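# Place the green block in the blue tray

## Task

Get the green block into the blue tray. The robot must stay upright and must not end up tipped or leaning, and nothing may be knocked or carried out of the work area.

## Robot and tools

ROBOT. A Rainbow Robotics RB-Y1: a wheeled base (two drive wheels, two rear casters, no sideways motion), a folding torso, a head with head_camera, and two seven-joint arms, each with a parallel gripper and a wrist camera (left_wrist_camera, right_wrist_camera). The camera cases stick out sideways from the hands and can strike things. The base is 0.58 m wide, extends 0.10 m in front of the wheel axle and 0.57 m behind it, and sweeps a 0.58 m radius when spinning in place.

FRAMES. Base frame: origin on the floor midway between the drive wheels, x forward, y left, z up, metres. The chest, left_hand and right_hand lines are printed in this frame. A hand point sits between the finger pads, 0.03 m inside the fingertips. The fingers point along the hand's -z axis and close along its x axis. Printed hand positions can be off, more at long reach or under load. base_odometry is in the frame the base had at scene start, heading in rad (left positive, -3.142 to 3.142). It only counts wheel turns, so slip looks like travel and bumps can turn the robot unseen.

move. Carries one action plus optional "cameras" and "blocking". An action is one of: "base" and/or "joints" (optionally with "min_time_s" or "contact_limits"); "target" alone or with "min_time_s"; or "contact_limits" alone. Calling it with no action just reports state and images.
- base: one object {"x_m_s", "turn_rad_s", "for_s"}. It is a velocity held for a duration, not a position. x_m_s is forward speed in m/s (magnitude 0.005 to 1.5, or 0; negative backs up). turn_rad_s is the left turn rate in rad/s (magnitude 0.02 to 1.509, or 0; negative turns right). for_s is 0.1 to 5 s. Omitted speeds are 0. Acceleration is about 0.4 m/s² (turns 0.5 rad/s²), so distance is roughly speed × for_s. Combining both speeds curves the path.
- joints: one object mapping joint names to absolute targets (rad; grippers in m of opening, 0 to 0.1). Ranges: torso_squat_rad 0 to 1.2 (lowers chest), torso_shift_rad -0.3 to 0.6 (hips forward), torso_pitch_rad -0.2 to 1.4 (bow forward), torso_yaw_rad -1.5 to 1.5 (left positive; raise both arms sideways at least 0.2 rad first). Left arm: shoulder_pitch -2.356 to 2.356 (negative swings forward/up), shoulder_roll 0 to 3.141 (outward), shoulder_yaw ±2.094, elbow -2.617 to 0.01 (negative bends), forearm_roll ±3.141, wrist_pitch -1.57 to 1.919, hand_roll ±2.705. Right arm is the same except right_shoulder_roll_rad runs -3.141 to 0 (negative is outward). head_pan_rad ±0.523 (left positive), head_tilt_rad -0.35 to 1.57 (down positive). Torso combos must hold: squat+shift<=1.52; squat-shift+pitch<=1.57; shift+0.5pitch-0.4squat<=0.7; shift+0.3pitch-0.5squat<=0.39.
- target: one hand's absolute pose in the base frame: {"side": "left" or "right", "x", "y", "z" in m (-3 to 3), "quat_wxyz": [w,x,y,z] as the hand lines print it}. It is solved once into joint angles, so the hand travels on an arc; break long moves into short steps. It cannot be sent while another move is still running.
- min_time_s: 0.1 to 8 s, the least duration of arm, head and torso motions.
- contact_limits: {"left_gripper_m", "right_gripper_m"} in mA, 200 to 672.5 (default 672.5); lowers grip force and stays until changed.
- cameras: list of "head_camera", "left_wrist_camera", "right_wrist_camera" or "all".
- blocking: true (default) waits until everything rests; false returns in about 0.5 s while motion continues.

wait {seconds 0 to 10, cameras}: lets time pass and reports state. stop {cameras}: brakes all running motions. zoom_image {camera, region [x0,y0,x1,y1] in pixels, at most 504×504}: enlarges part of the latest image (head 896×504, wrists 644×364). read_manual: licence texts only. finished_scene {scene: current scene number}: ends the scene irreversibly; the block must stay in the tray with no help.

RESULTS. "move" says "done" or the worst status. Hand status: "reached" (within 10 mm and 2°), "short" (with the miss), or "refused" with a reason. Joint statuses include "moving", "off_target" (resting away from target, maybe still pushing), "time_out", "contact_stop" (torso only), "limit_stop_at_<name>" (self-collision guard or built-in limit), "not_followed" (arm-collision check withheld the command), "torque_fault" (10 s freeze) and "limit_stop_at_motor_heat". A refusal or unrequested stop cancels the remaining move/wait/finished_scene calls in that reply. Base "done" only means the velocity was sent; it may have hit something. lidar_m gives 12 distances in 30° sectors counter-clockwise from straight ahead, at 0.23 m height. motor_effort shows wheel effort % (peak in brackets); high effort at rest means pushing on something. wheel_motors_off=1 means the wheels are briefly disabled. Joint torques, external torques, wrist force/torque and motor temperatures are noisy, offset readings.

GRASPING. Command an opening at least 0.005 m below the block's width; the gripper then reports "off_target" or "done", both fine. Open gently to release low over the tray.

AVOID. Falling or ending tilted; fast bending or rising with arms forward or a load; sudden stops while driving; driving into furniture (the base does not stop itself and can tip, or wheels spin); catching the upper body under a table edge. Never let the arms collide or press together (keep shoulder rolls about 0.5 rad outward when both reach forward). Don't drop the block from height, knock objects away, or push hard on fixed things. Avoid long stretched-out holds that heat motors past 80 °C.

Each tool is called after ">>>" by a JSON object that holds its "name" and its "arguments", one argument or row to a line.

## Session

>>> {"name": "move", "arguments": {

}}

Scene clock: 0.00 s.
Joint torques (N m): no reading
External joint torques (N m): no reading
Motor temperatures (°C): left_arm=[40 34 30 38 36 35 35] | right_arm=[38 39 28 31 39 38 37]
Wrist force (N): no reading
Wrist torque (N m): no reading
Wrist force, peak (N): no reading
base_odometry: x=+0.000 y=+0.000 heading=+0.000
lidar_m: 2.89 2.55 2.33 2.72 2.60 2.32 2.34 2.16 1.94 1.50 2.35 2.83
base_status: not commanded
joint_positions: torso_squat_rad=+0.350 torso_shift_rad=+0.000 torso_pitch_rad=+0.000 torso_yaw_rad=+0.000 left_shoulder_pitch_rad=+0.021 left_shoulder_roll_rad=+0.039 left_shoulder_yaw_rad=-0.029 left_elbow_rad=-0.147 left_forearm_roll_rad=-0.037 left_wrist_pitch_rad=-0.011 left_hand_roll_rad=+0.031 left_gripper_m=+0.099 right_shoulder_pitch_rad=+0.001 right_shoulder_roll_rad=-0.004 right_shoulder_yaw_rad=+0.000 right_elbow_rad=-0.261 right_forearm_roll_rad=+0.010 right_wrist_pitch_rad=+0.005 right_hand_roll_rad=-0.019 right_gripper_m=+0.100 head_pan_rad=+0.000 head_tilt_rad=+0.400
joint_status: not commanded
wheel_motors_off: 0
motor_effort: left_wheel=-1 right_wheel=+2
chest: x=-0.2280 y=-0.0008 z=+1.2475 quat_wxyz=(+1.000, +0.000, +0.000, +0.000) (m; base frame)
left_hand: x=-0.1689 y=+0.2475 z=+0.5655 quat_wxyz=(+0.997, +0.019, -0.069, -0.016) (m; base frame)
right_hand: x=-0.1033 y=-0.2230 z=+0.5728 quat_wxyz=(+0.992, -0.001, -0.127, -0.005) (m; base frame)
pictures: head_camera, left_wrist_camera, right_wrist_camera

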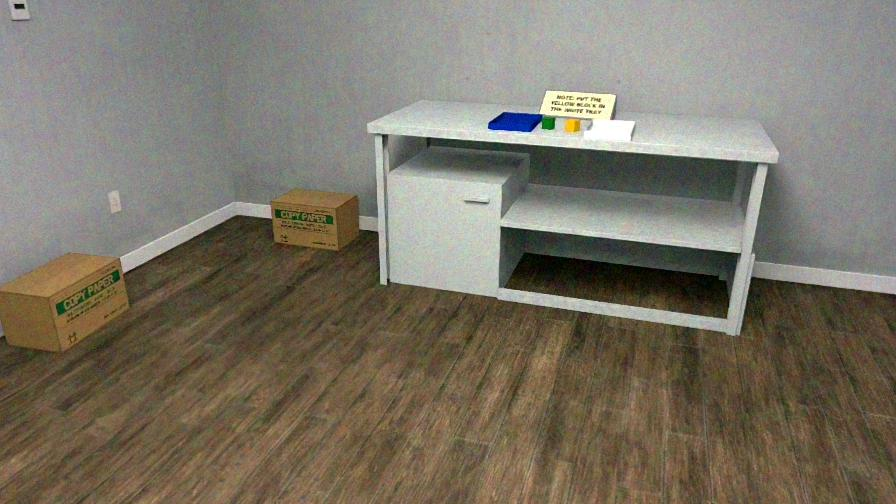

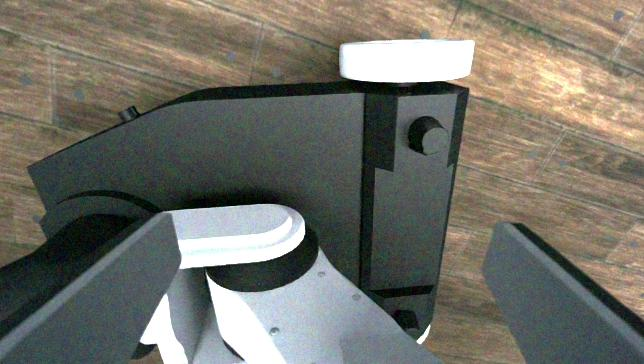

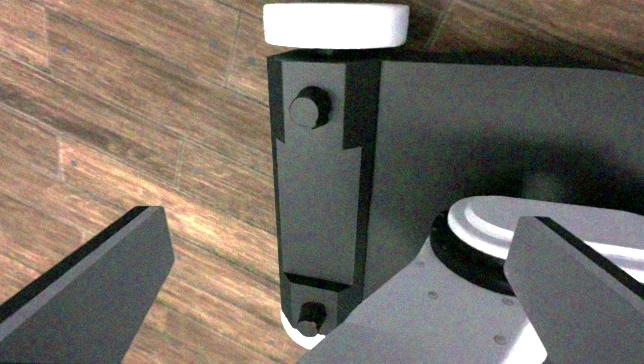

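>>> {"name": "move", "arguments": {
  "base": {"turn_rad_s":-0.3,"for_s":0.55}
}}

>>> {"name": "move", "arguments": {
  "base": {"x_m_s":0.6,"for_s":3.1},
  "joints": {"torso_squat_rad":0.35,"torso_shift_rad":0.2,"torso_pitch_rad":0.5,"head_tilt_rad":0.2}
}}

>>> {"name": "move", "arguments": {
  "base": {"turn_rad_s":-0.3,"for_s":0.42},
  "cameras": ["head_camera"]
}}

Scene clock: 9.97 s.
Joint torques (N m): left_arm=[-0.81 1.14 -0.18 0.16 0.24 -0.32 -0.08] | right_arm=[-2.47 0.23 0.21 -1.42 0.51 -0.79 0]
External joint torques (N m): left_arm=[0.49 -0.08 -0.26 0.37 0.23 0.06 -0.07] | right_arm=[0.46 0.8 0.22 0.12 0.44 -0.21 -0.02]
Wrist force (N): left_arm=[2.4 1.7 -3.9] | right_arm=[-0.5 1.1 -5.7]
Wrist torque (N m): left_arm=[-0.13 0.37 0.26] | right_arm=[-0.11 0.04 -0.05]
Wrist force, peak (N): left_arm=[2.7 2.0 -4.1] | right_arm=[-0.7 0.7 -6.7]
move: done
base_odometry: x=+0.000 y=+0.000 heading=-0.160
lidar_m: 2.88 2.85 2.37 2.33 2.83 2.35 2.33 2.36 1.96 1.49 2.15 2.82
base_status: done (sent for 0.57 of 0.57 s)
joint_positions: torso_squat_rad=+0.350 torso_shift_rad=+0.000 torso_pitch_rad=+0.000 torso_yaw_rad=+0.000 left_shoulder_pitch_rad=+0.021 left_shoulder_roll_rad=+0.039 left_shoulder_yaw_rad=-0.029 left_elbow_rad=-0.147 left_forearm_roll_rad=-0.037 left_wrist_pitch_rad=-0.011 left_hand_roll_rad=+0.031 left_gripper_m=+0.099 right_shoulder_pitch_rad=+0.001 right_shoulder_roll_rad=-0.004 right_shoulder_yaw_rad=+0.000 right_elbow_rad=-0.261 right_forearm_roll_rad=+0.010 right_wrist_pitch_rad=+0.005 right_hand_roll_rad=-0.019 right_gripper_m=+0.100 head_pan_rad=+0.000 head_tilt_rad=+0.400
joint_status: not commanded
wheel_motors_off: 0
motor_effort: left_wheel=+7(22) right_wheel=+1(34)
chest: x=-0.2280 y=-0.0008 z=+1.2475 quat_wxyz=(+1.000, +0.000, +0.000, +0.000) (m; base frame)
left_hand: x=-0.1689 y=+0.2475 z=+0.5655 quat_wxyz=(+0.997, +0.019, -0.069, -0.016) (m; base frame)
right_hand: x=-0.1033 y=-0.2230 z=+0.5728 quat_wxyz=(+0.992, -0.001, -0.127, -0.005) (m; base frame)
pictures: none

Scene clock: 14.80 s.
Joint torques (N m): left_arm=[12.24 1.57 -0.04 5.5 0.09 0.65 0.03] | right_arm=[10.4 0.34 0.14 4.08 0.26 0.31 -0.12]
External joint torques (N m): left_arm=[0.19 0.41 -0.15 0.53 0.09 0.05 0.01] | right_arm=[-0.76 0.84 0.38 0.24 0.32 -0.12 -0.1]
Wrist force (N): left_arm=[5.7 1.6 -3.7] | right_arm=[2.8 0.9 -5.7]
Wrist torque (N m): left_arm=[-0.09 0.54 0.24] | right_arm=[-0.10 0.22 -0.04]
Wrist force, peak (N): left_arm=[6.2 1.8 -3.5] | right_arm=[2.7 0.5 -6.3]
move: done
base_odometry: x=+1.836 y=-0.297 heading=-0.160
lidar_m: 1.02 1.11 2.00 1.97 2.37 4.17 4.16 2.20 2.14 2.26 1.24 1.46
base_status: done (sent for 3.1 of 3.1 s)
joint_positions: torso_squat_rad=+0.350 torso_shift_rad=+0.200 torso_pitch_rad=+0.500 torso_yaw_rad=+0.000 left_shoulder_pitch_rad=+0.021 left_shoulder_roll_rad=+0.039 left_shoulder_yaw_rad=-0.029 left_elbow_rad=-0.147 left_forearm_roll_rad=-0.037 left_wrist_pitch_rad=-0.011 left_hand_roll_rad=+0.031 left_gripper_m=+0.099 right_shoulder_pitch_rad=+0.001 right_shoulder_roll_rad=-0.004 right_shoulder_yaw_rad=+0.000 right_elbow_rad=-0.261 right_forearm_roll_rad=+0.010 right_wrist_pitch_rad=+0.005 right_hand_roll_rad=-0.019 right_gripper_m=+0.100 head_pan_rad=+0.000 head_tilt_rad=+0.200
joint_status: all done
wheel_motors_off: 0
motor_effort: left_wheel=-2(33) right_wheel=+2(42)
chest: x=+0.0510 y=-0.0008 z=+1.1965 quat_wxyz=(+0.969, +0.000, +0.247, +0.000) (m; base frame)
left_hand: x=-0.2243 y=+0.2475 z=+0.5697 quat_wxyz=(+0.983, +0.014, +0.180, -0.019) (m; base frame)
right_hand: x=-0.1630 y=-0.2230 z=+0.5446 quat_wxyz=(+0.992, -0.002, +0.122, -0.004) (m; base frame)
pictures: none

Scene clock: 16.00 s.
Joint torques (N m): left_arm=[11.95 1.35 0.2 5.49 0.15 0.64 -0.07] | right_arm=[9.84 -0.61 -0.47 4.35 0.08 0.07 0]
External joint torques (N m): left_arm=[-0.09 0.19 0.09 0.53 0.16 0.03 -0.09] | right_arm=[-1.32 -0.1 -0.23 0.51 0.14 -0.36 0.01]
Wrist force (N): left_arm=[5.7 1.7 -3.3] | right_arm=[2.5 1.0 -6.0]
Wrist torque (N m): left_arm=[-0.11 0.55 0.23] | right_arm=[-0.10 0.18 -0.03]
Wrist force, peak (N): left_arm=[5.8 1.8 -3.6] | right_arm=[2.9 1.0 -5.9]
move: done
base_odometry: x=+1.836 y=-0.297 heading=-0.253
lidar_m: 1.04 1.06 2.03 1.97 2.10 3.69 4.16 2.36 2.13 2.24 1.25 1.24
base_status: done (sent for 0.43 of 0.43 s)
joint_positions: torso_squat_rad=+0.350 torso_shift_rad=+0.200 torso_pitch_rad=+0.500 torso_yaw_rad=+0.000 left_shoulder_pitch_rad=+0.021 left_shoulder_roll_rad=+0.039 left_shoulder_yaw_rad=-0.029 left_elbow_rad=-0.147 left_forearm_roll_rad=-0.037 left_wrist_pitch_rad=-0.011 left_hand_roll_rad=+0.031 left_gripper_m=+0.099 right_shoulder_pitch_rad=+0.001 right_shoulder_roll_rad=-0.004 right_shoulder_yaw_rad=+0.000 right_elbow_rad=-0.261 right_forearm_roll_rad=+0.010 right_wrist_pitch_rad=+0.005 right_hand_roll_rad=-0.019 right_gripper_m=+0.100 head_pan_rad=+0.000 head_tilt_rad=+0.200
joint_status: not commanded
wheel_motors_off: 0
motor_effort: left_wheel=+0(20) right_wheel=-9(28)
chest: x=+0.0510 y=-0.0008 z=+1.1965 quat_wxyz=(+0.969, +0.000, +0.247, +0.000) (m; base frame)
left_hand: x=-0.2243 y=+0.2475 z=+0.5697 quat_wxyz=(+0.983, +0.014, +0.180, -0.019) (m; base frame)
right_hand: x=-0.1630 y=-0.2230 z=+0.5446 quat_wxyz=(+0.992, -0.002, +0.122, -0.004) (m; base frame)
pictures: head_camera

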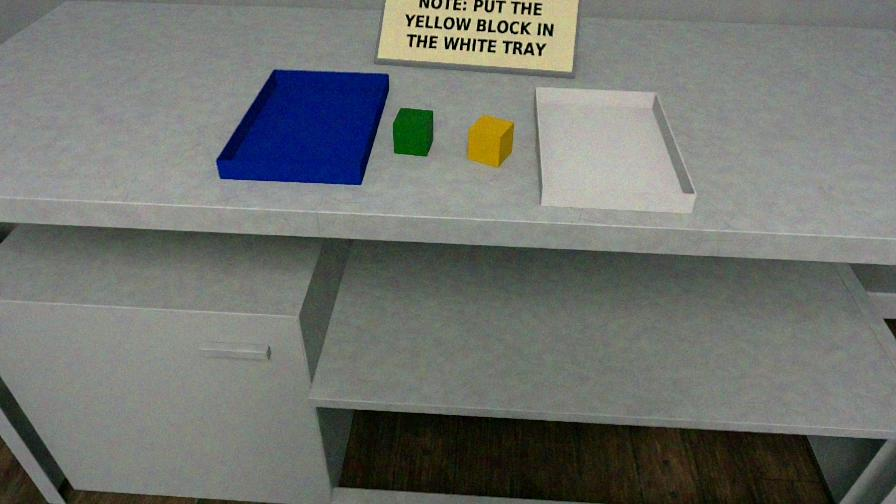

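>>> {"name": "move", "arguments": {
  "base": {"turn_rad_s":-0.2,"for_s":0.4}
}}

>>> {"name": "move", "arguments": {
  "target": {"side":"left","x":0.42,"y":0.28,"z":1.1,"quat_wxyz":[1,0,0,0]}
}}

>>> {"name": "move", "arguments": {
  "base": {"x_m_s":0.3,"for_s":1.88},
  "joints": {"head_tilt_rad":0.6},
  "cameras": ["head_camera","left_wrist_camera"]
}}

Scene clock: 20.80 s.
Joint torques (N m): left_arm=[11.92 0.95 0.03 5.68 0.2 0.68 -0.05] | right_arm=[10.44 0.14 0.02 4.01 0.24 0.17 0.02]
External joint torques (N m): left_arm=[-0.12 -0.21 -0.08 0.72 0.2 0.08 -0.07] | right_arm=[-0.72 0.65 0.25 0.17 0.3 -0.27 0.03]
Wrist force (N): left_arm=[5.7 1.7 -3.5] | right_arm=[2.8 0.6 -5.4]
Wrist torque (N m): left_arm=[-0.09 0.56 0.24] | right_arm=[-0.06 0.23 -0.02]
Wrist force, peak (N): left_arm=[5.8 1.9 -3.5] | right_arm=[2.8 1.1 -6.3]
move: done
base_odometry: x=+1.836 y=-0.297 heading=-0.333
lidar_m: 1.16 1.05 1.89 1.97 2.09 3.38 4.15 3.22 2.13 2.25 2.36 1.23
base_status: done (sent for 0.4 of 0.4 s)
joint_positions: torso_squat_rad=+0.350 torso_shift_rad=+0.200 torso_pitch_rad=+0.500 torso_yaw_rad=+0.000 left_shoulder_pitch_rad=+0.021 left_shoulder_roll_rad=+0.039 left_shoulder_yaw_rad=-0.029 left_elbow_rad=-0.147 left_forearm_roll_rad=-0.037 left_wrist_pitch_rad=-0.011 left_hand_roll_rad=+0.031 left_gripper_m=+0.099 right_shoulder_pitch_rad=+0.001 right_shoulder_roll_rad=-0.004 right_shoulder_yaw_rad=+0.000 right_elbow_rad=-0.261 right_forearm_roll_rad=+0.010 right_wrist_pitch_rad=+0.005 right_hand_roll_rad=-0.019 right_gripper_m=+0.100 head_pan_rad=+0.000 head_tilt_rad=+0.200
joint_status: not commanded
wheel_motors_off: 0
motor_effort: left_wheel=+0(12) right_wheel=-9(28)
chest: x=+0.0510 y=-0.0008 z=+1.1965 quat_wxyz=(+0.969, +0.000, +0.247, +0.000) (m; base frame)
left_hand: x=-0.2243 y=+0.2475 z=+0.5697 quat_wxyz=(+0.983, +0.014, +0.180, -0.019) (m; base frame)
right_hand: x=-0.1630 y=-0.2230 z=+0.5446 quat_wxyz=(+0.992, -0.002, +0.122, -0.004) (m; base frame)
pictures: none

Scene clock: 22.83 s.
Joint torques (N m): left_arm=[-11.84 0.27 8.82 4.15 -0.22 -0.31 -0.14] | right_arm=[9.83 0.15 -0.89 4.45 0.2 0.2 0.02]
External joint torques (N m): left_arm=[0.89 -0.44 -0.53 1.03 -0.25 -0.24 -0.14] | right_arm=[-1.33 0.65 -0.65 0.61 0.26 -0.24 0.03]
Wrist force (N): left_arm=[3.6 1.3 -4.3] | right_arm=[2.8 1.2 -5.6]
Wrist torque (N m): left_arm=[-0.05 0.47 0.15] | right_arm=[-0.12 0.25 -0.03]
Wrist force, peak (N): left_arm=[7.3 -0.3 -3.5] | right_arm=[2.6 0.9 -6.4]
move: done
base_odometry: x=+1.836 y=-0.297 heading=-0.333
lidar_m: 1.15 1.02 1.89 1.98 2.07 3.38 4.15 3.20 2.14 2.24 2.38 1.23
base_status: not commanded
joint_positions: torso_squat_rad=+0.350 torso_shift_rad=+0.200 torso_pitch_rad=+0.500 torso_yaw_rad=+0.000 left_shoulder_pitch_rad=+0.658 left_shoulder_roll_rad=+2.166 left_shoulder_yaw_rad=+1.221 left_elbow_rad=-1.990 left_forearm_roll_rad=+1.912 left_wrist_pitch_rad=+1.374 left_hand_roll_rad=+0.796 left_gripper_m=+0.099 right_shoulder_pitch_rad=+0.001 right_shoulder_roll_rad=-0.004 right_shoulder_yaw_rad=+0.000 right_elbow_rad=-0.261 right_forearm_roll_rad=+0.010 right_wrist_pitch_rad=+0.005 right_hand_roll_rad=-0.019 right_gripper_m=+0.100 head_pan_rad=+0.000 head_tilt_rad=+0.200
joint_status: all done
wheel_motors_off: 0
motor_effort: left_wheel=-1(4) right_wheel=-8(11)
chest: x=+0.0510 y=-0.0008 z=+1.1965 quat_wxyz=(+0.969, +0.000, +0.247, +0.000) (m; base frame)
left_hand: x=+0.4200 y=+0.2798 z=+1.1001 quat_wxyz=(+1.000, +0.000, +0.000, +0.000) (m; base frame)
left_hand_status: reached (checked arc, planned for 1.7 s): 0 mm and 0.0 deg off.
right_hand: x=-0.1630 y=-0.2230 z=+0.5446 quat_wxyz=(+0.992, -0.002, +0.122, -0.004) (m; base frame)
pictures: none

Scene clock: 25.80 s.
Joint torques (N m): left_arm=[-11.73 0.55 8.89 4.08 -0.12 -0.24 -0.14] | right_arm=[9.99 0.3 -0.63 4.43 0.29 0.28 0.03]
External joint torques (N m): left_arm=[0.99 -0.11 -0.46 0.96 -0.15 -0.18 -0.14] | right_arm=[-1.18 0.8 -0.4 0.59 0.36 -0.16 0.04]
Wrist force (N): left_arm=[3.6 1.3 -4.2] | right_arm=[2.4 0.8 -5.7]
Wrist torque (N m): left_arm=[-0.03 0.49 0.16] | right_arm=[-0.11 0.21 -0.03]
Wrist force, peak (N): left_arm=[4.2 1.4 -4.4] | right_arm=[2.9 0.5 -6.1]
move: done
base_odometry: x=+2.366 y=-0.480 heading=-0.333
lidar_m: 1.07 0.52 0.62 2.02 2.05 3.19 4.70 2.56 2.34 2.25 0.89 1.12
base_status: done (sent for 1.87 of 1.87 s)
joint_positions: torso_squat_rad=+0.350 torso_shift_rad=+0.200 torso_pitch_rad=+0.500 torso_yaw_rad=+0.000 left_shoulder_pitch_rad=+0.658 left_shoulder_roll_rad=+2.166 left_shoulder_yaw_rad=+1.221 left_elbow_rad=-1.990 left_forearm_roll_rad=+1.912 left_wrist_pitch_rad=+1.374 left_hand_roll_rad=+0.796 left_gripper_m=+0.099 right_shoulder_pitch_rad=+0.001 right_shoulder_roll_rad=-0.004 right_shoulder_yaw_rad=+0.000 right_elbow_rad=-0.261 right_forearm_roll_rad=+0.010 right_wrist_pitch_rad=+0.005 right_hand_roll_rad=-0.019 right_gripper_m=+0.100 head_pan_rad=+0.000 head_tilt_rad=+0.600
joint_status: all done
wheel_motors_off: 0
motor_effort: left_wheel=-1(21) right_wheel=-1(24)
chest: x=+0.0510 y=-0.0008 z=+1.1965 quat_wxyz=(+0.969, +0.000, +0.247, +0.000) (m; base frame)
left_hand: x=+0.4200 y=+0.2798 z=+1.1001 quat_wxyz=(+1.000, +0.000, +0.000, +0.000) (m; base frame)
right_hand: x=-0.1630 y=-0.2230 z=+0.5446 quat_wxyz=(+0.992, -0.002, +0.122, -0.004) (m; base frame)
pictures: head_camera, left_wrist_camera

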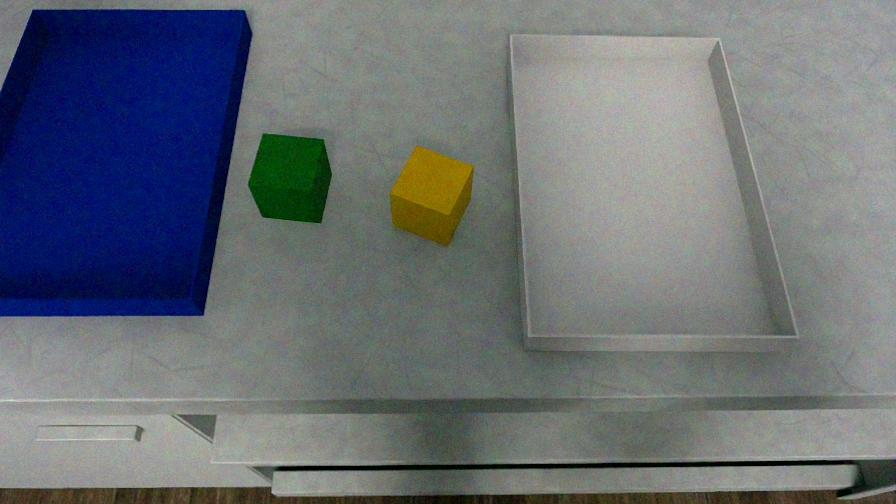

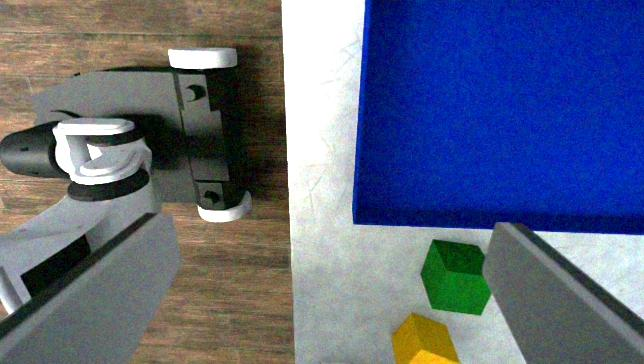

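>>> {"name": "move", "arguments": {
  "target": {"side":"left","x":0.54,"y":0.13,"z":1.02,"quat_wxyz":[0.9982,0,0,-0.06]},
  "cameras": ["left_wrist_camera"]
}}

Scene clock: 30.77 s.
Joint torques (N m): left_arm=[-21.45 -7.19 8.57 5.18 0.25 0.03 -0.21] | right_arm=[9.9 -0.3 -0.46 4.29 0.12 0.28 -0.01]
External joint torques (N m): left_arm=[0.72 -0.81 0.24 1.3 0.23 0.1 -0.21] | right_arm=[-1.27 0.2 -0.22 0.45 0.19 -0.16 0]
Wrist force (N): left_arm=[3.5 1.2 -4.1] | right_arm=[2.2 1.1 -5.4]
Wrist torque (N m): left_arm=[-0.04 0.47 0.28] | right_arm=[-0.13 0.19 -0.03]
Wrist force, peak (N): left_arm=[3.9 1.6 -4.4] | right_arm=[2.8 1.0 -6.5]
move: done
base_odometry: x=+2.366 y=-0.480 heading=-0.333
lidar_m: 1.07 0.52 0.61 2.04 2.06 3.16 4.71 2.55 2.34 2.25 0.89 1.11
base_status: not commanded
joint_positions: torso_squat_rad=+0.350 torso_shift_rad=+0.200 torso_pitch_rad=+0.500 torso_yaw_rad=+0.000 left_shoulder_pitch_rad=+0.889 left_shoulder_roll_rad=+2.914 left_shoulder_yaw_rad=+1.259 left_elbow_rad=-1.320 left_forearm_roll_rad=+2.003 left_wrist_pitch_rad=+1.192 left_hand_roll_rad=+0.690 left_gripper_m=+0.099 right_shoulder_pitch_rad=+0.001 right_shoulder_roll_rad=-0.004 right_shoulder_yaw_rad=+0.000 right_elbow_rad=-0.261 right_forearm_roll_rad=+0.010 right_wrist_pitch_rad=+0.005 right_hand_roll_rad=-0.019 right_gripper_m=+0.100 head_pan_rad=+0.000 head_tilt_rad=+0.600
joint_status: all done
wheel_motors_off: 0
motor_effort: left_wheel=+0(2) right_wheel=+0(2)
chest: x=+0.0509 y=-0.0008 z=+1.1965 quat_wxyz=(+0.969, +0.000, +0.247, +0.000) (m; base frame)
left_hand: x=+0.5395 y=+0.1297 z=+1.0200 quat_wxyz=(+0.998, -0.001, -0.002, -0.060) (m; base frame)
left_hand_status: reached (checked arc, planned for 1.0 s): 1 mm and 0.2 deg off.
right_hand: x=-0.1630 y=-0.2230 z=+0.5446 quat_wxyz=(+0.992, -0.002, +0.122, -0.004) (m; base frame)
pictures: left_wrist_camera

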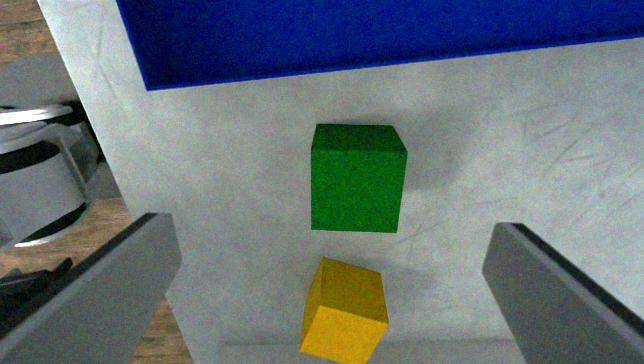

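>>> {"name": "move", "arguments": {
  "target": {"side":"left","x":0.556,"y":0.108,"z":0.97,"quat_wxyz":[0.9982,0,0,-0.06]},
  "cameras": ["left_wrist_camera","head_camera"]
}}

Scene clock: 35.03 s.
Joint torques (N m): left_arm=[-22.86 -7.59 7.39 5.09 0.17 -0.12 -0.25] | right_arm=[10.01 -0.04 -0.41 4.11 0.37 0.16 -0.09]
External joint torques (N m): left_arm=[0.55 -0.3 -0.13 1.24 0.15 -0.04 -0.25] | right_arm=[-1.15 0.47 -0.18 0.27 0.43 -0.28 -0.08]
Wrist force (N): left_arm=[3.9 1.3 -4.2] | right_arm=[2.4 1.0 -5.8]
Wrist torque (N m): left_arm=[-0.05 0.51 0.28] | right_arm=[-0.13 0.20 -0.02]
Wrist force, peak (N): left_arm=[4.2 0.5 -5.1] | right_arm=[2.7 1.1 -6.3]
move: done
base_odometry: x=+2.366 y=-0.480 heading=-0.333
lidar_m: 1.07 0.53 0.62 2.02 2.07 3.18 4.69 2.56 2.35 2.24 0.88 1.11
base_status: not commanded
joint_positions: torso_squat_rad=+0.350 torso_shift_rad=+0.200 torso_pitch_rad=+0.500 torso_yaw_rad=+0.000 left_shoulder_pitch_rad=+0.996 left_shoulder_roll_rad=+3.070 left_shoulder_yaw_rad=+1.255 left_elbow_rad=-1.131 left_forearm_roll_rad=+1.999 left_wrist_pitch_rad=+1.137 left_hand_roll_rad=+0.649 left_gripper_m=+0.099 right_shoulder_pitch_rad=+0.001 right_shoulder_roll_rad=-0.004 right_shoulder_yaw_rad=+0.000 right_elbow_rad=-0.261 right_forearm_roll_rad=+0.010 right_wrist_pitch_rad=+0.005 right_hand_roll_rad=-0.019 right_gripper_m=+0.100 head_pan_rad=+0.000 head_tilt_rad=+0.600
joint_status: all done
wheel_motors_off: 0
motor_effort: left_wheel=-1(3) right_wheel=-1(1)
chest: x=+0.0509 y=-0.0008 z=+1.1965 quat_wxyz=(+0.969, +0.000, +0.247, +0.000) (m; base frame)
left_hand: x=+0.5552 y=+0.1080 z=+0.9701 quat_wxyz=(+0.998, -0.001, -0.002, -0.060) (m; base frame)
left_hand_status: reached (checked arc, planned for 0.5 s): 1 mm and 0.2 deg off.
right_hand: x=-0.1630 y=-0.2230 z=+0.5446 quat_wxyz=(+0.992, -0.002, +0.122, -0.004) (m; base frame)
pictures: head_camera, left_wrist_camera

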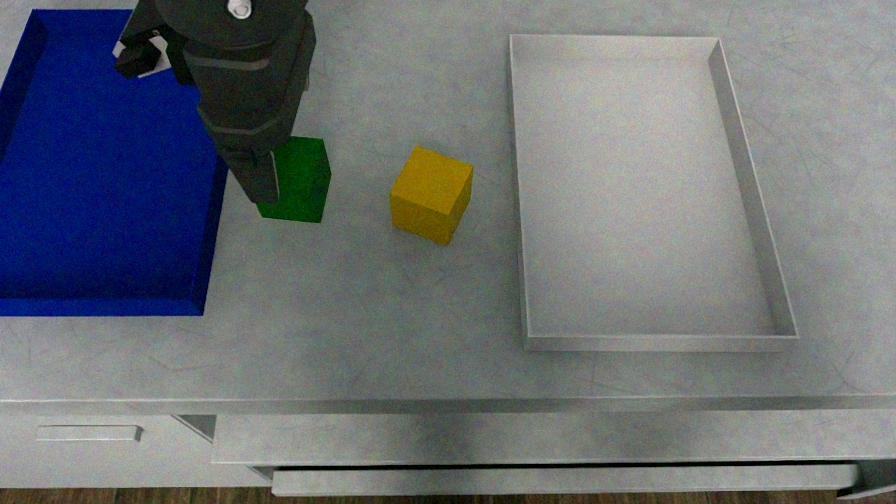

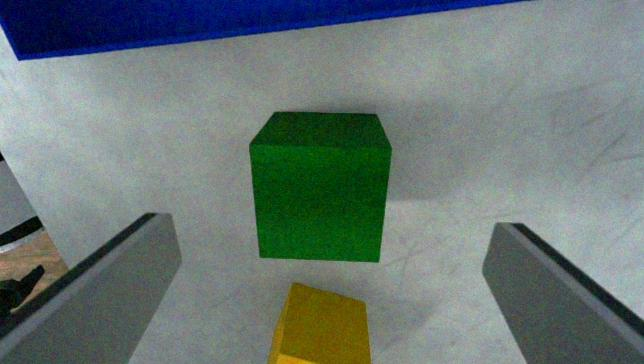

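>>> {"name": "move", "arguments": {
  "target": {"side":"left","x":0.556,"y":0.106,"z":0.917,"quat_wxyz":[0.9982,0,0,-0.06]},
  "min_time_s": 1.5
}}

>>> {"name": "move", "arguments": {
  "joints": {"left_gripper_m":0.03},
  "cameras": ["left_wrist_camera","head_camera"]
}}

Scene clock: 40.03 s.
Joint torques (N m): left_arm=[-21.44 -6.3 7.73 4.9 -0.13 -0.31 -0.42] | right_arm=[10.04 -0.16 -0.44 4.11 0.36 0.16 -0.07]
External joint torques (N m): left_arm=[2.15 1.24 0.63 1.5 -0.15 -0.23 -0.42] | right_arm=[-1.12 0.34 -0.21 0.27 0.42 -0.28 -0.06]
Wrist force (N): left_arm=[4.0 1.2 -4.0] | right_arm=[2.3 0.6 -5.6]
Wrist torque (N m): left_arm=[-0.02 0.51 0.26] | right_arm=[-0.08 0.20 -0.03]
Wrist force, peak (N): left_arm=[4.0 1.4 -4.3] | right_arm=[2.8 1.0 -6.4]
move: done
base_odometry: x=+2.366 y=-0.480 heading=-0.333
lidar_m: 1.08 0.53 0.61 2.03 2.06 3.17 4.72 2.54 2.33 2.25 0.88 1.12
base_status: not commanded
joint_positions: torso_squat_rad=+0.350 torso_shift_rad=+0.200 torso_pitch_rad=+0.500 torso_yaw_rad=+0.000 left_shoulder_pitch_rad=+1.119 left_shoulder_roll_rad=+3.141 left_shoulder_yaw_rad=+1.275 left_elbow_rad=-1.041 left_forearm_roll_rad=+1.942 left_wrist_pitch_rad=+1.069 left_hand_roll_rad=+0.634 left_gripper_m=+0.099 right_shoulder_pitch_rad=+0.001 right_shoulder_roll_rad=-0.004 right_shoulder_yaw_rad=+0.000 right_elbow_rad=-0.261 right_forearm_roll_rad=+0.010 right_wrist_pitch_rad=+0.005 right_hand_roll_rad=-0.019 right_gripper_m=+0.100 head_pan_rad=+0.000 head_tilt_rad=+0.600
joint_status: all done
wheel_motors_off: 0
motor_effort: left_wheel=+0(1) right_wheel=-1(1)
chest: x=+0.0509 y=-0.0008 z=+1.1965 quat_wxyz=(+0.969, +0.000, +0.247, +0.000) (m; base frame)
left_hand: x=+0.5554 y=+0.1068 z=+0.9172 quat_wxyz=(+0.998, -0.002, -0.003, -0.059) (m; base frame)
left_hand_status: reached (checked arc, planned for 1.5 s): 1 mm and 0.5 deg off.
right_hand: x=-0.1630 y=-0.2230 z=+0.5446 quat_wxyz=(+0.992, -0.002, +0.122, -0.004) (m; base frame)
pictures: none

Scene clock: 41.33 s.
Joint torques (N m): left_arm=[-21.19 -6.36 7.32 4.59 -0.09 -0.41 -0.48] | right_arm=[10.14 -0.17 -0.54 4.11 0.3 0.28 -0.07]
External joint torques (N m): left_arm=[2.4 1.19 0.21 1.19 -0.11 -0.33 -0.48] | right_arm=[-1.03 0.33 -0.3 0.27 0.37 -0.16 -0.06]
Wrist force (N): left_arm=[3.9 1.5 -3.3] | right_arm=[2.5 0.5 -5.6]
Wrist torque (N m): left_arm=[-0.01 0.47 0.27] | right_arm=[-0.08 0.23 -0.04]
Wrist force, peak (N): left_arm=[3.9 1.4 -4.2] | right_arm=[2.7 1.1 -6.0]
move: off_target
base_odometry: x=+2.366 y=-0.480 heading=-0.333
lidar_m: 1.07 0.53 0.63 2.02 2.06 3.17 4.72 2.56 2.36 2.26 0.89 1.13
base_status: not commanded
joint_positions: torso_squat_rad=+0.350 torso_shift_rad=+0.200 torso_pitch_rad=+0.500 torso_yaw_rad=+0.000 left_shoulder_pitch_rad=+1.119 left_shoulder_roll_rad=+3.141 left_shoulder_yaw_rad=+1.275 left_elbow_rad=-1.041 left_forearm_roll_rad=+1.942 left_wrist_pitch_rad=+1.069 left_hand_roll_rad=+0.634 left_gripper_m=+0.049 right_shoulder_pitch_rad=+0.001 right_shoulder_roll_rad=-0.004 right_shoulder_yaw_rad=+0.000 right_elbow_rad=-0.261 right_forearm_roll_rad=+0.010 right_wrist_pitch_rad=+0.005 right_hand_roll_rad=-0.019 right_gripper_m=+0.100 head_pan_rad=+0.000 head_tilt_rad=+0.600
joint_status: left_gripper_m off_target (ended at +0.049, target +0.030)
wheel_motors_off: 0
motor_effort: left_wheel=+0(1) right_wheel=-1(1)
chest: x=+0.0509 y=-0.0008 z=+1.1965 quat_wxyz=(+0.969, +0.000, +0.247, +0.000) (m; base frame)
left_hand: x=+0.5554 y=+0.1068 z=+0.9172 quat_wxyz=(+0.998, -0.002, -0.003, -0.059) (m; base frame)
right_hand: x=-0.1630 y=-0.2230 z=+0.5446 quat_wxyz=(+0.992, -0.002, +0.122, -0.004) (m; base frame)
pictures: head_camera, left_wrist_camera

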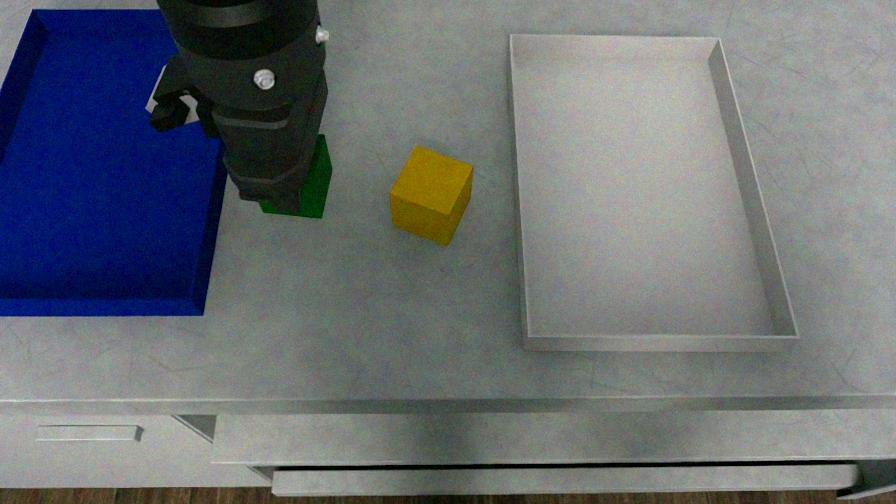

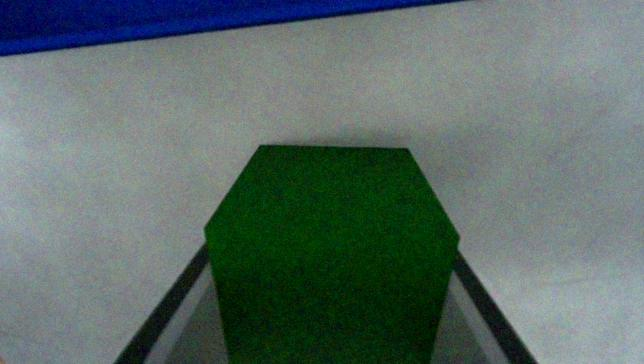

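>>> {"name": "move", "arguments": {
  "target": {"side":"left","x":0.556,"y":0.107,"z":1.02,"quat_wxyz":[0.9982,0,0,-0.06]}
}}

>>> {"name": "move", "arguments": {
  "target": {"side":"left","x":0.555,"y":0.285,"z":1.02,"quat_wxyz":[0.9982,0,0,-0.06]}
}}

>>> {"name": "move", "arguments": {
  "target": {"side":"left","x":0.555,"y":0.285,"z":0.922,"quat_wxyz":[0.9982,0,0,-0.06]},
  "min_time_s": 2,
  "cameras": ["left_wrist_camera","head_camera"]
}}

Scene clock: 45.73 s.
Joint torques (N m): left_arm=[-20.94 -6.08 7.56 3.76 0.42 -0.32 0.16] | right_arm=[9.49 0.49 -0.57 4.62 -0.18 0.31 0.01]
External joint torques (N m): left_arm=[2.33 0.98 -0.35 -0.11 0.4 -0.25 0.16] | right_arm=[-1.67 0.99 -0.33 0.78 -0.12 -0.13 0.03]
Wrist force (N): left_arm=[3.7 1.4 -4.7] | right_arm=[2.3 1.1 -6.0]
Wrist torque (N m): left_arm=[-0.07 0.49 0.14] | right_arm=[-0.13 0.21 -0.05]
Wrist force, peak (N): left_arm=[4.0 0.5 -6.5] | right_arm=[2.7 1.0 -6.1]
move: done
base_odometry: x=+2.366 y=-0.480 heading=-0.333
lidar_m: 1.08 0.52 0.61 2.03 2.08 3.17 4.71 2.56 2.35 2.25 0.88 1.11
base_status: not commanded
joint_positions: torso_squat_rad=+0.350 torso_shift_rad=+0.200 torso_pitch_rad=+0.500 torso_yaw_rad=+0.000 left_shoulder_pitch_rad=+0.927 left_shoulder_roll_rad=+3.023 left_shoulder_yaw_rad=+1.320 left_elbow_rad=-1.150 left_forearm_roll_rad=+2.002 left_wrist_pitch_rad=+1.254 left_hand_roll_rad=+0.653 left_gripper_m=+0.049 right_shoulder_pitch_rad=+0.001 right_shoulder_roll_rad=-0.004 right_shoulder_yaw_rad=+0.000 right_elbow_rad=-0.261 right_forearm_roll_rad=+0.010 right_wrist_pitch_rad=+0.005 right_hand_roll_rad=-0.019 right_gripper_m=+0.100 head_pan_rad=+0.000 head_tilt_rad=+0.600
joint_status: all done
wheel_motors_off: 0
motor_effort: left_wheel=-1(1) right_wheel=+0(1)
chest: x=+0.0509 y=-0.0008 z=+1.1965 quat_wxyz=(+0.969, +0.000, +0.247, +0.000) (m; base frame)
left_hand: x=+0.5561 y=+0.1071 z=+1.0202 quat_wxyz=(+0.998, +0.000, +0.000, -0.060) (m; base frame)
left_hand_status: reached (checked arc, planned for 0.5 s): 0 mm and 0.0 deg off.
right_hand: x=-0.1630 y=-0.2230 z=+0.5446 quat_wxyz=(+0.993, -0.002, +0.122, -0.004) (m; base frame)
pictures: none

Scene clock: 47.07 s.
Joint torques (N m): left_arm=[-20 -5.32 8.39 3.43 0.28 -0.02 0.1] | right_arm=[9.88 0.23 0.23 4.32 0.18 0.15 -0.09]
External joint torques (N m): left_arm=[0.44 0.7 0.18 -0.37 0.27 0.07 0.1] | right_arm=[-1.28 0.73 0.46 0.48 0.25 -0.29 -0.08]
Wrist force (N): left_arm=[3.5 1.5 -4.8] | right_arm=[2.4 1.0 -5.5]
Wrist torque (N m): left_arm=[-0.09 0.47 0.26] | right_arm=[-0.13 0.21 -0.03]
Wrist force, peak (N): left_arm=[2.3 2.1 -6.3] | right_arm=[3.0 1.0 -6.0]
move: done
base_odometry: x=+2.366 y=-0.480 heading=-0.333
lidar_m: 1.07 0.52 0.62 2.02 2.07 3.18 4.70 2.55 2.35 2.25 0.88 1.12
base_status: not commanded
joint_positions: torso_squat_rad=+0.350 torso_shift_rad=+0.200 torso_pitch_rad=+0.500 torso_yaw_rad=+0.000 left_shoulder_pitch_rad=+1.004 left_shoulder_roll_rad=+2.629 left_shoulder_yaw_rad=+1.272 left_elbow_rad=-1.230 left_forearm_roll_rad=+1.991 left_wrist_pitch_rad=+1.233 left_hand_roll_rad=+0.316 left_gripper_m=+0.049 right_shoulder_pitch_rad=+0.001 right_shoulder_roll_rad=-0.004 right_shoulder_yaw_rad=+0.000 right_elbow_rad=-0.261 right_forearm_roll_rad=+0.010 right_wrist_pitch_rad=+0.005 right_hand_roll_rad=-0.019 right_gripper_m=+0.100 head_pan_rad=+0.000 head_tilt_rad=+0.600
joint_status: all done
wheel_motors_off: 0
motor_effort: left_wheel=+0(3) right_wheel=-1(3)
chest: x=+0.0509 y=-0.0008 z=+1.1965 quat_wxyz=(+0.969, +0.000, +0.247, +0.000) (m; base frame)
left_hand: x=+0.5550 y=+0.2852 z=+1.0200 quat_wxyz=(+0.998, +0.000, +0.000, -0.060) (m; base frame)
left_hand_status: reached (checked arc, planned for 0.7 s): 0 mm and 0.1 deg off.
right_hand: x=-0.1630 y=-0.2230 z=+0.5446 quat_wxyz=(+0.992, -0.002, +0.122, -0.004) (m; base frame)
pictures: none

Scene clock: 49.40 s.
Joint torques (N m): left_arm=[-19.13 -7.09 6.27 5.25 -0.17 -0.33 -0.28] | right_arm=[10.33 0.45 0.05 4.26 0.02 0.23 -0.08]
External joint torques (N m): left_arm=[1.94 1.15 -0.9 1.57 -0.18 -0.24 -0.28] | right_arm=[-0.83 0.95 0.28 0.42 0.08 -0.21 -0.06]
Wrist force (N): left_arm=[3.7 1.0 -4.6] | right_arm=[2.7 0.6 -5.8]
Wrist torque (N m): left_arm=[0.01 0.49 0.27] | right_arm=[-0.08 0.22 -0.05]
Wrist force, peak (N): left_arm=[4.0 1.3 -5.3] | right_arm=[2.9 1.0 -6.1]
move: done
base_odometry: x=+2.366 y=-0.480 heading=-0.333
lidar_m: 1.07 0.53 0.62 2.02 2.07 3.18 4.72 2.56 2.34 2.25 0.87 1.12
base_status: not commanded
joint_positions: torso_squat_rad=+0.350 torso_shift_rad=+0.200 torso_pitch_rad=+0.500 torso_yaw_rad=+0.000 left_shoulder_pitch_rad=+1.203 left_shoulder_roll_rad=+2.756 left_shoulder_yaw_rad=+1.244 left_elbow_rad=-1.123 left_forearm_roll_rad=+1.983 left_wrist_pitch_rad=+1.033 left_hand_roll_rad=+0.286 left_gripper_m=+0.049 right_shoulder_pitch_rad=+0.001 right_shoulder_roll_rad=-0.004 right_shoulder_yaw_rad=+0.000 right_elbow_rad=-0.261 right_forearm_roll_rad=+0.010 right_wrist_pitch_rad=+0.005 right_hand_roll_rad=-0.019 right_gripper_m=+0.100 head_pan_rad=+0.000 head_tilt_rad=+0.600
joint_status: all done
wheel_motors_off: 0
motor_effort: left_wheel=+0(1) right_wheel=-1(1)
chest: x=+0.0509 y=-0.0008 z=+1.1965 quat_wxyz=(+0.969, +0.000, +0.247, +0.000) (m; base frame)
left_hand: x=+0.5548 y=+0.2849 z=+0.9222 quat_wxyz=(+0.998, +0.000, -0.001, -0.060) (m; base frame)
left_hand_status: reached (checked arc, planned for 2.0 s): 0 mm and 0.1 deg off.
right_hand: x=-0.1630 y=-0.2230 z=+0.5446 quat_wxyz=(+0.992, -0.002, +0.122, -0.004) (m; base frame)
pictures: head_camera, left_wrist_camera

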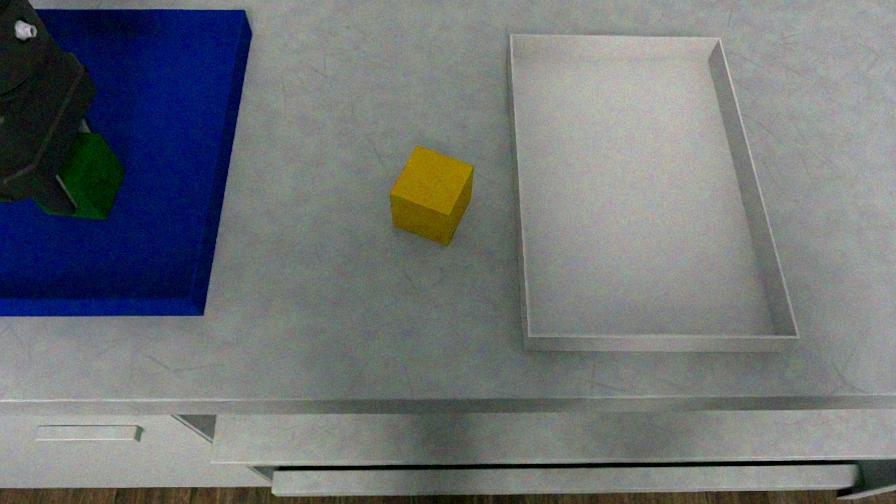

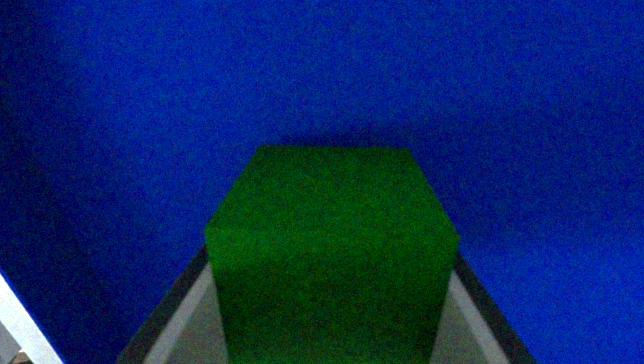

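>>> {"name": "move", "arguments": {
  "joints": {"left_gripper_m":0.085}
}}

>>> {"name": "move", "arguments": {
  "target": {"side":"left","x":0.555,"y":0.285,"z":1.06,"quat_wxyz":[0.9982,0,0,-0.06]},
  "cameras": ["left_wrist_camera","head_camera"]
}}

Scene clock: 51.93 s.
Joint torques (N m): left_arm=[-19.52 -6.77 6.38 5.1 -0.13 -0.36 -0.34] | right_arm=[10.64 -0.18 -0.41 4.29 0.23 0.44 -0.02]
External joint torques (N m): left_arm=[1.55 1.48 -0.79 1.43 -0.15 -0.26 -0.34] | right_arm=[-0.53 0.32 -0.18 0.45 0.29 0 -0.01]
Wrist force (N): left_arm=[3.7 1.3 -3.9] | right_arm=[2.6 0.9 -5.7]
Wrist torque (N m): left_arm=[-0.02 0.49 0.27] | right_arm=[-0.11 0.20 -0.05]
Wrist force, peak (N): left_arm=[3.9 1.1 -5.2] | right_arm=[3.1 0.9 -6.2]
move: done
base_odometry: x=+2.366 y=-0.480 heading=-0.333
lidar_m: 1.08 0.52 0.62 2.01 2.07 3.16 4.71 2.57 2.34 2.25 0.88 1.12
base_status: not commanded
joint_positions: torso_squat_rad=+0.350 torso_shift_rad=+0.200 torso_pitch_rad=+0.500 torso_yaw_rad=+0.000 left_shoulder_pitch_rad=+1.203 left_shoulder_roll_rad=+2.756 left_shoulder_yaw_rad=+1.244 left_elbow_rad=-1.123 left_forearm_roll_rad=+1.983 left_wrist_pitch_rad=+1.033 left_hand_roll_rad=+0.286 left_gripper_m=+0.085 right_shoulder_pitch_rad=+0.001 right_shoulder_roll_rad=-0.004 right_shoulder_yaw_rad=+0.000 right_elbow_rad=-0.261 right_forearm_roll_rad=+0.010 right_wrist_pitch_rad=+0.005 right_hand_roll_rad=-0.019 right_gripper_m=+0.100 head_pan_rad=+0.000 head_tilt_rad=+0.600
joint_status: all done
wheel_motors_off: 0
motor_effort: left_wheel=+0(1) right_wheel=-1(1)
chest: x=+0.0509 y=-0.0008 z=+1.1965 quat_wxyz=(+0.969, +0.000, +0.247, +0.000) (m; base frame)
left_hand: x=+0.5548 y=+0.2849 z=+0.9222 quat_wxyz=(+0.998, +0.000, -0.001, -0.060) (m; base frame)
right_hand: x=-0.1630 y=-0.2230 z=+0.5446 quat_wxyz=(+0.992, -0.002, +0.122, -0.004) (m; base frame)
pictures: none

Scene clock: 53.03 s.
Joint torques (N m): left_arm=[-18.18 -3.96 7.73 3.63 0.25 -0.34 0.18] | right_arm=[10.36 -0.59 -0.45 4.16 0.18 0.25 0.01]
External joint torques (N m): left_arm=[2.08 1.14 -0.63 -0.26 0.23 -0.25 0.18] | right_arm=[-0.8 -0.08 -0.22 0.32 0.24 -0.19 0.02]
Wrist force (N): left_arm=[3.8 1.5 -4.0] | right_arm=[2.5 1.0 -5.5]
Wrist torque (N m): left_arm=[-0.08 0.52 0.12] | right_arm=[-0.13 0.20 -0.06]
Wrist force, peak (N): left_arm=[4.2 1.0 -5.2] | right_arm=[2.7 1.0 -6.2]
move: done
base_odometry: x=+2.366 y=-0.480 heading=-0.333
lidar_m: 1.08 0.53 0.61 2.03 2.07 3.17 4.71 2.54 2.36 2.25 0.88 1.12
base_status: not commanded
joint_positions: torso_squat_rad=+0.350 torso_shift_rad=+0.200 torso_pitch_rad=+0.500 torso_yaw_rad=+0.000 left_shoulder_pitch_rad=+0.928 left_shoulder_roll_rad=+2.604 left_shoulder_yaw_rad=+1.288 left_elbow_rad=-1.225 left_forearm_roll_rad=+2.006 left_wrist_pitch_rad=+1.327 left_hand_roll_rad=+0.310 left_gripper_m=+0.085 right_shoulder_pitch_rad=+0.001 right_shoulder_roll_rad=-0.004 right_shoulder_yaw_rad=+0.000 right_elbow_rad=-0.261 right_forearm_roll_rad=+0.010 right_wrist_pitch_rad=+0.005 right_hand_roll_rad=-0.019 right_gripper_m=+0.100 head_pan_rad=+0.000 head_tilt_rad=+0.600
joint_status: all done
wheel_motors_off: 0
motor_effort: left_wheel=+0(2) right_wheel=+0(2)
chest: x=+0.0509 y=-0.0008 z=+1.1965 quat_wxyz=(+0.969, +0.000, +0.247, +0.000) (m; base frame)
left_hand: x=+0.5553 y=+0.2851 z=+1.0597 quat_wxyz=(+0.998, +0.000, +0.000, -0.060) (m; base frame)
left_hand_status: reached (checked arc, planned for 0.6 s): 0 mm and 0.0 deg off.
right_hand: x=-0.1630 y=-0.2230 z=+0.5446 quat_wxyz=(+0.992, -0.002, +0.122, -0.004) (m; base frame)
pictures: head_camera, left_wrist_camera

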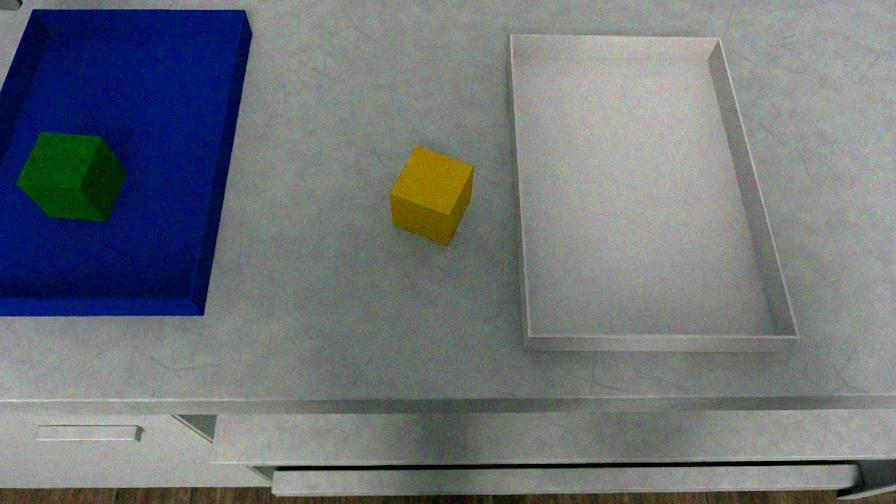

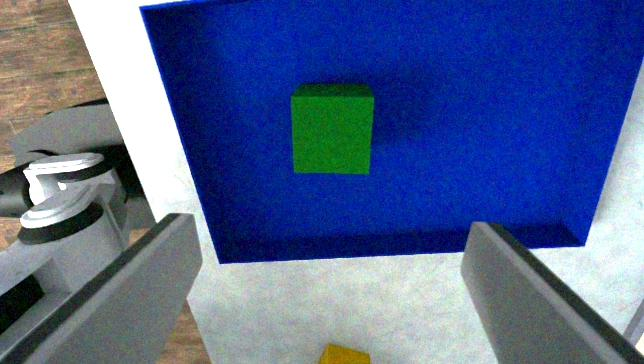

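>>> {"name": "finished_scene", "arguments": {
  "scene": 2
}}

The scene is finished: the task was done.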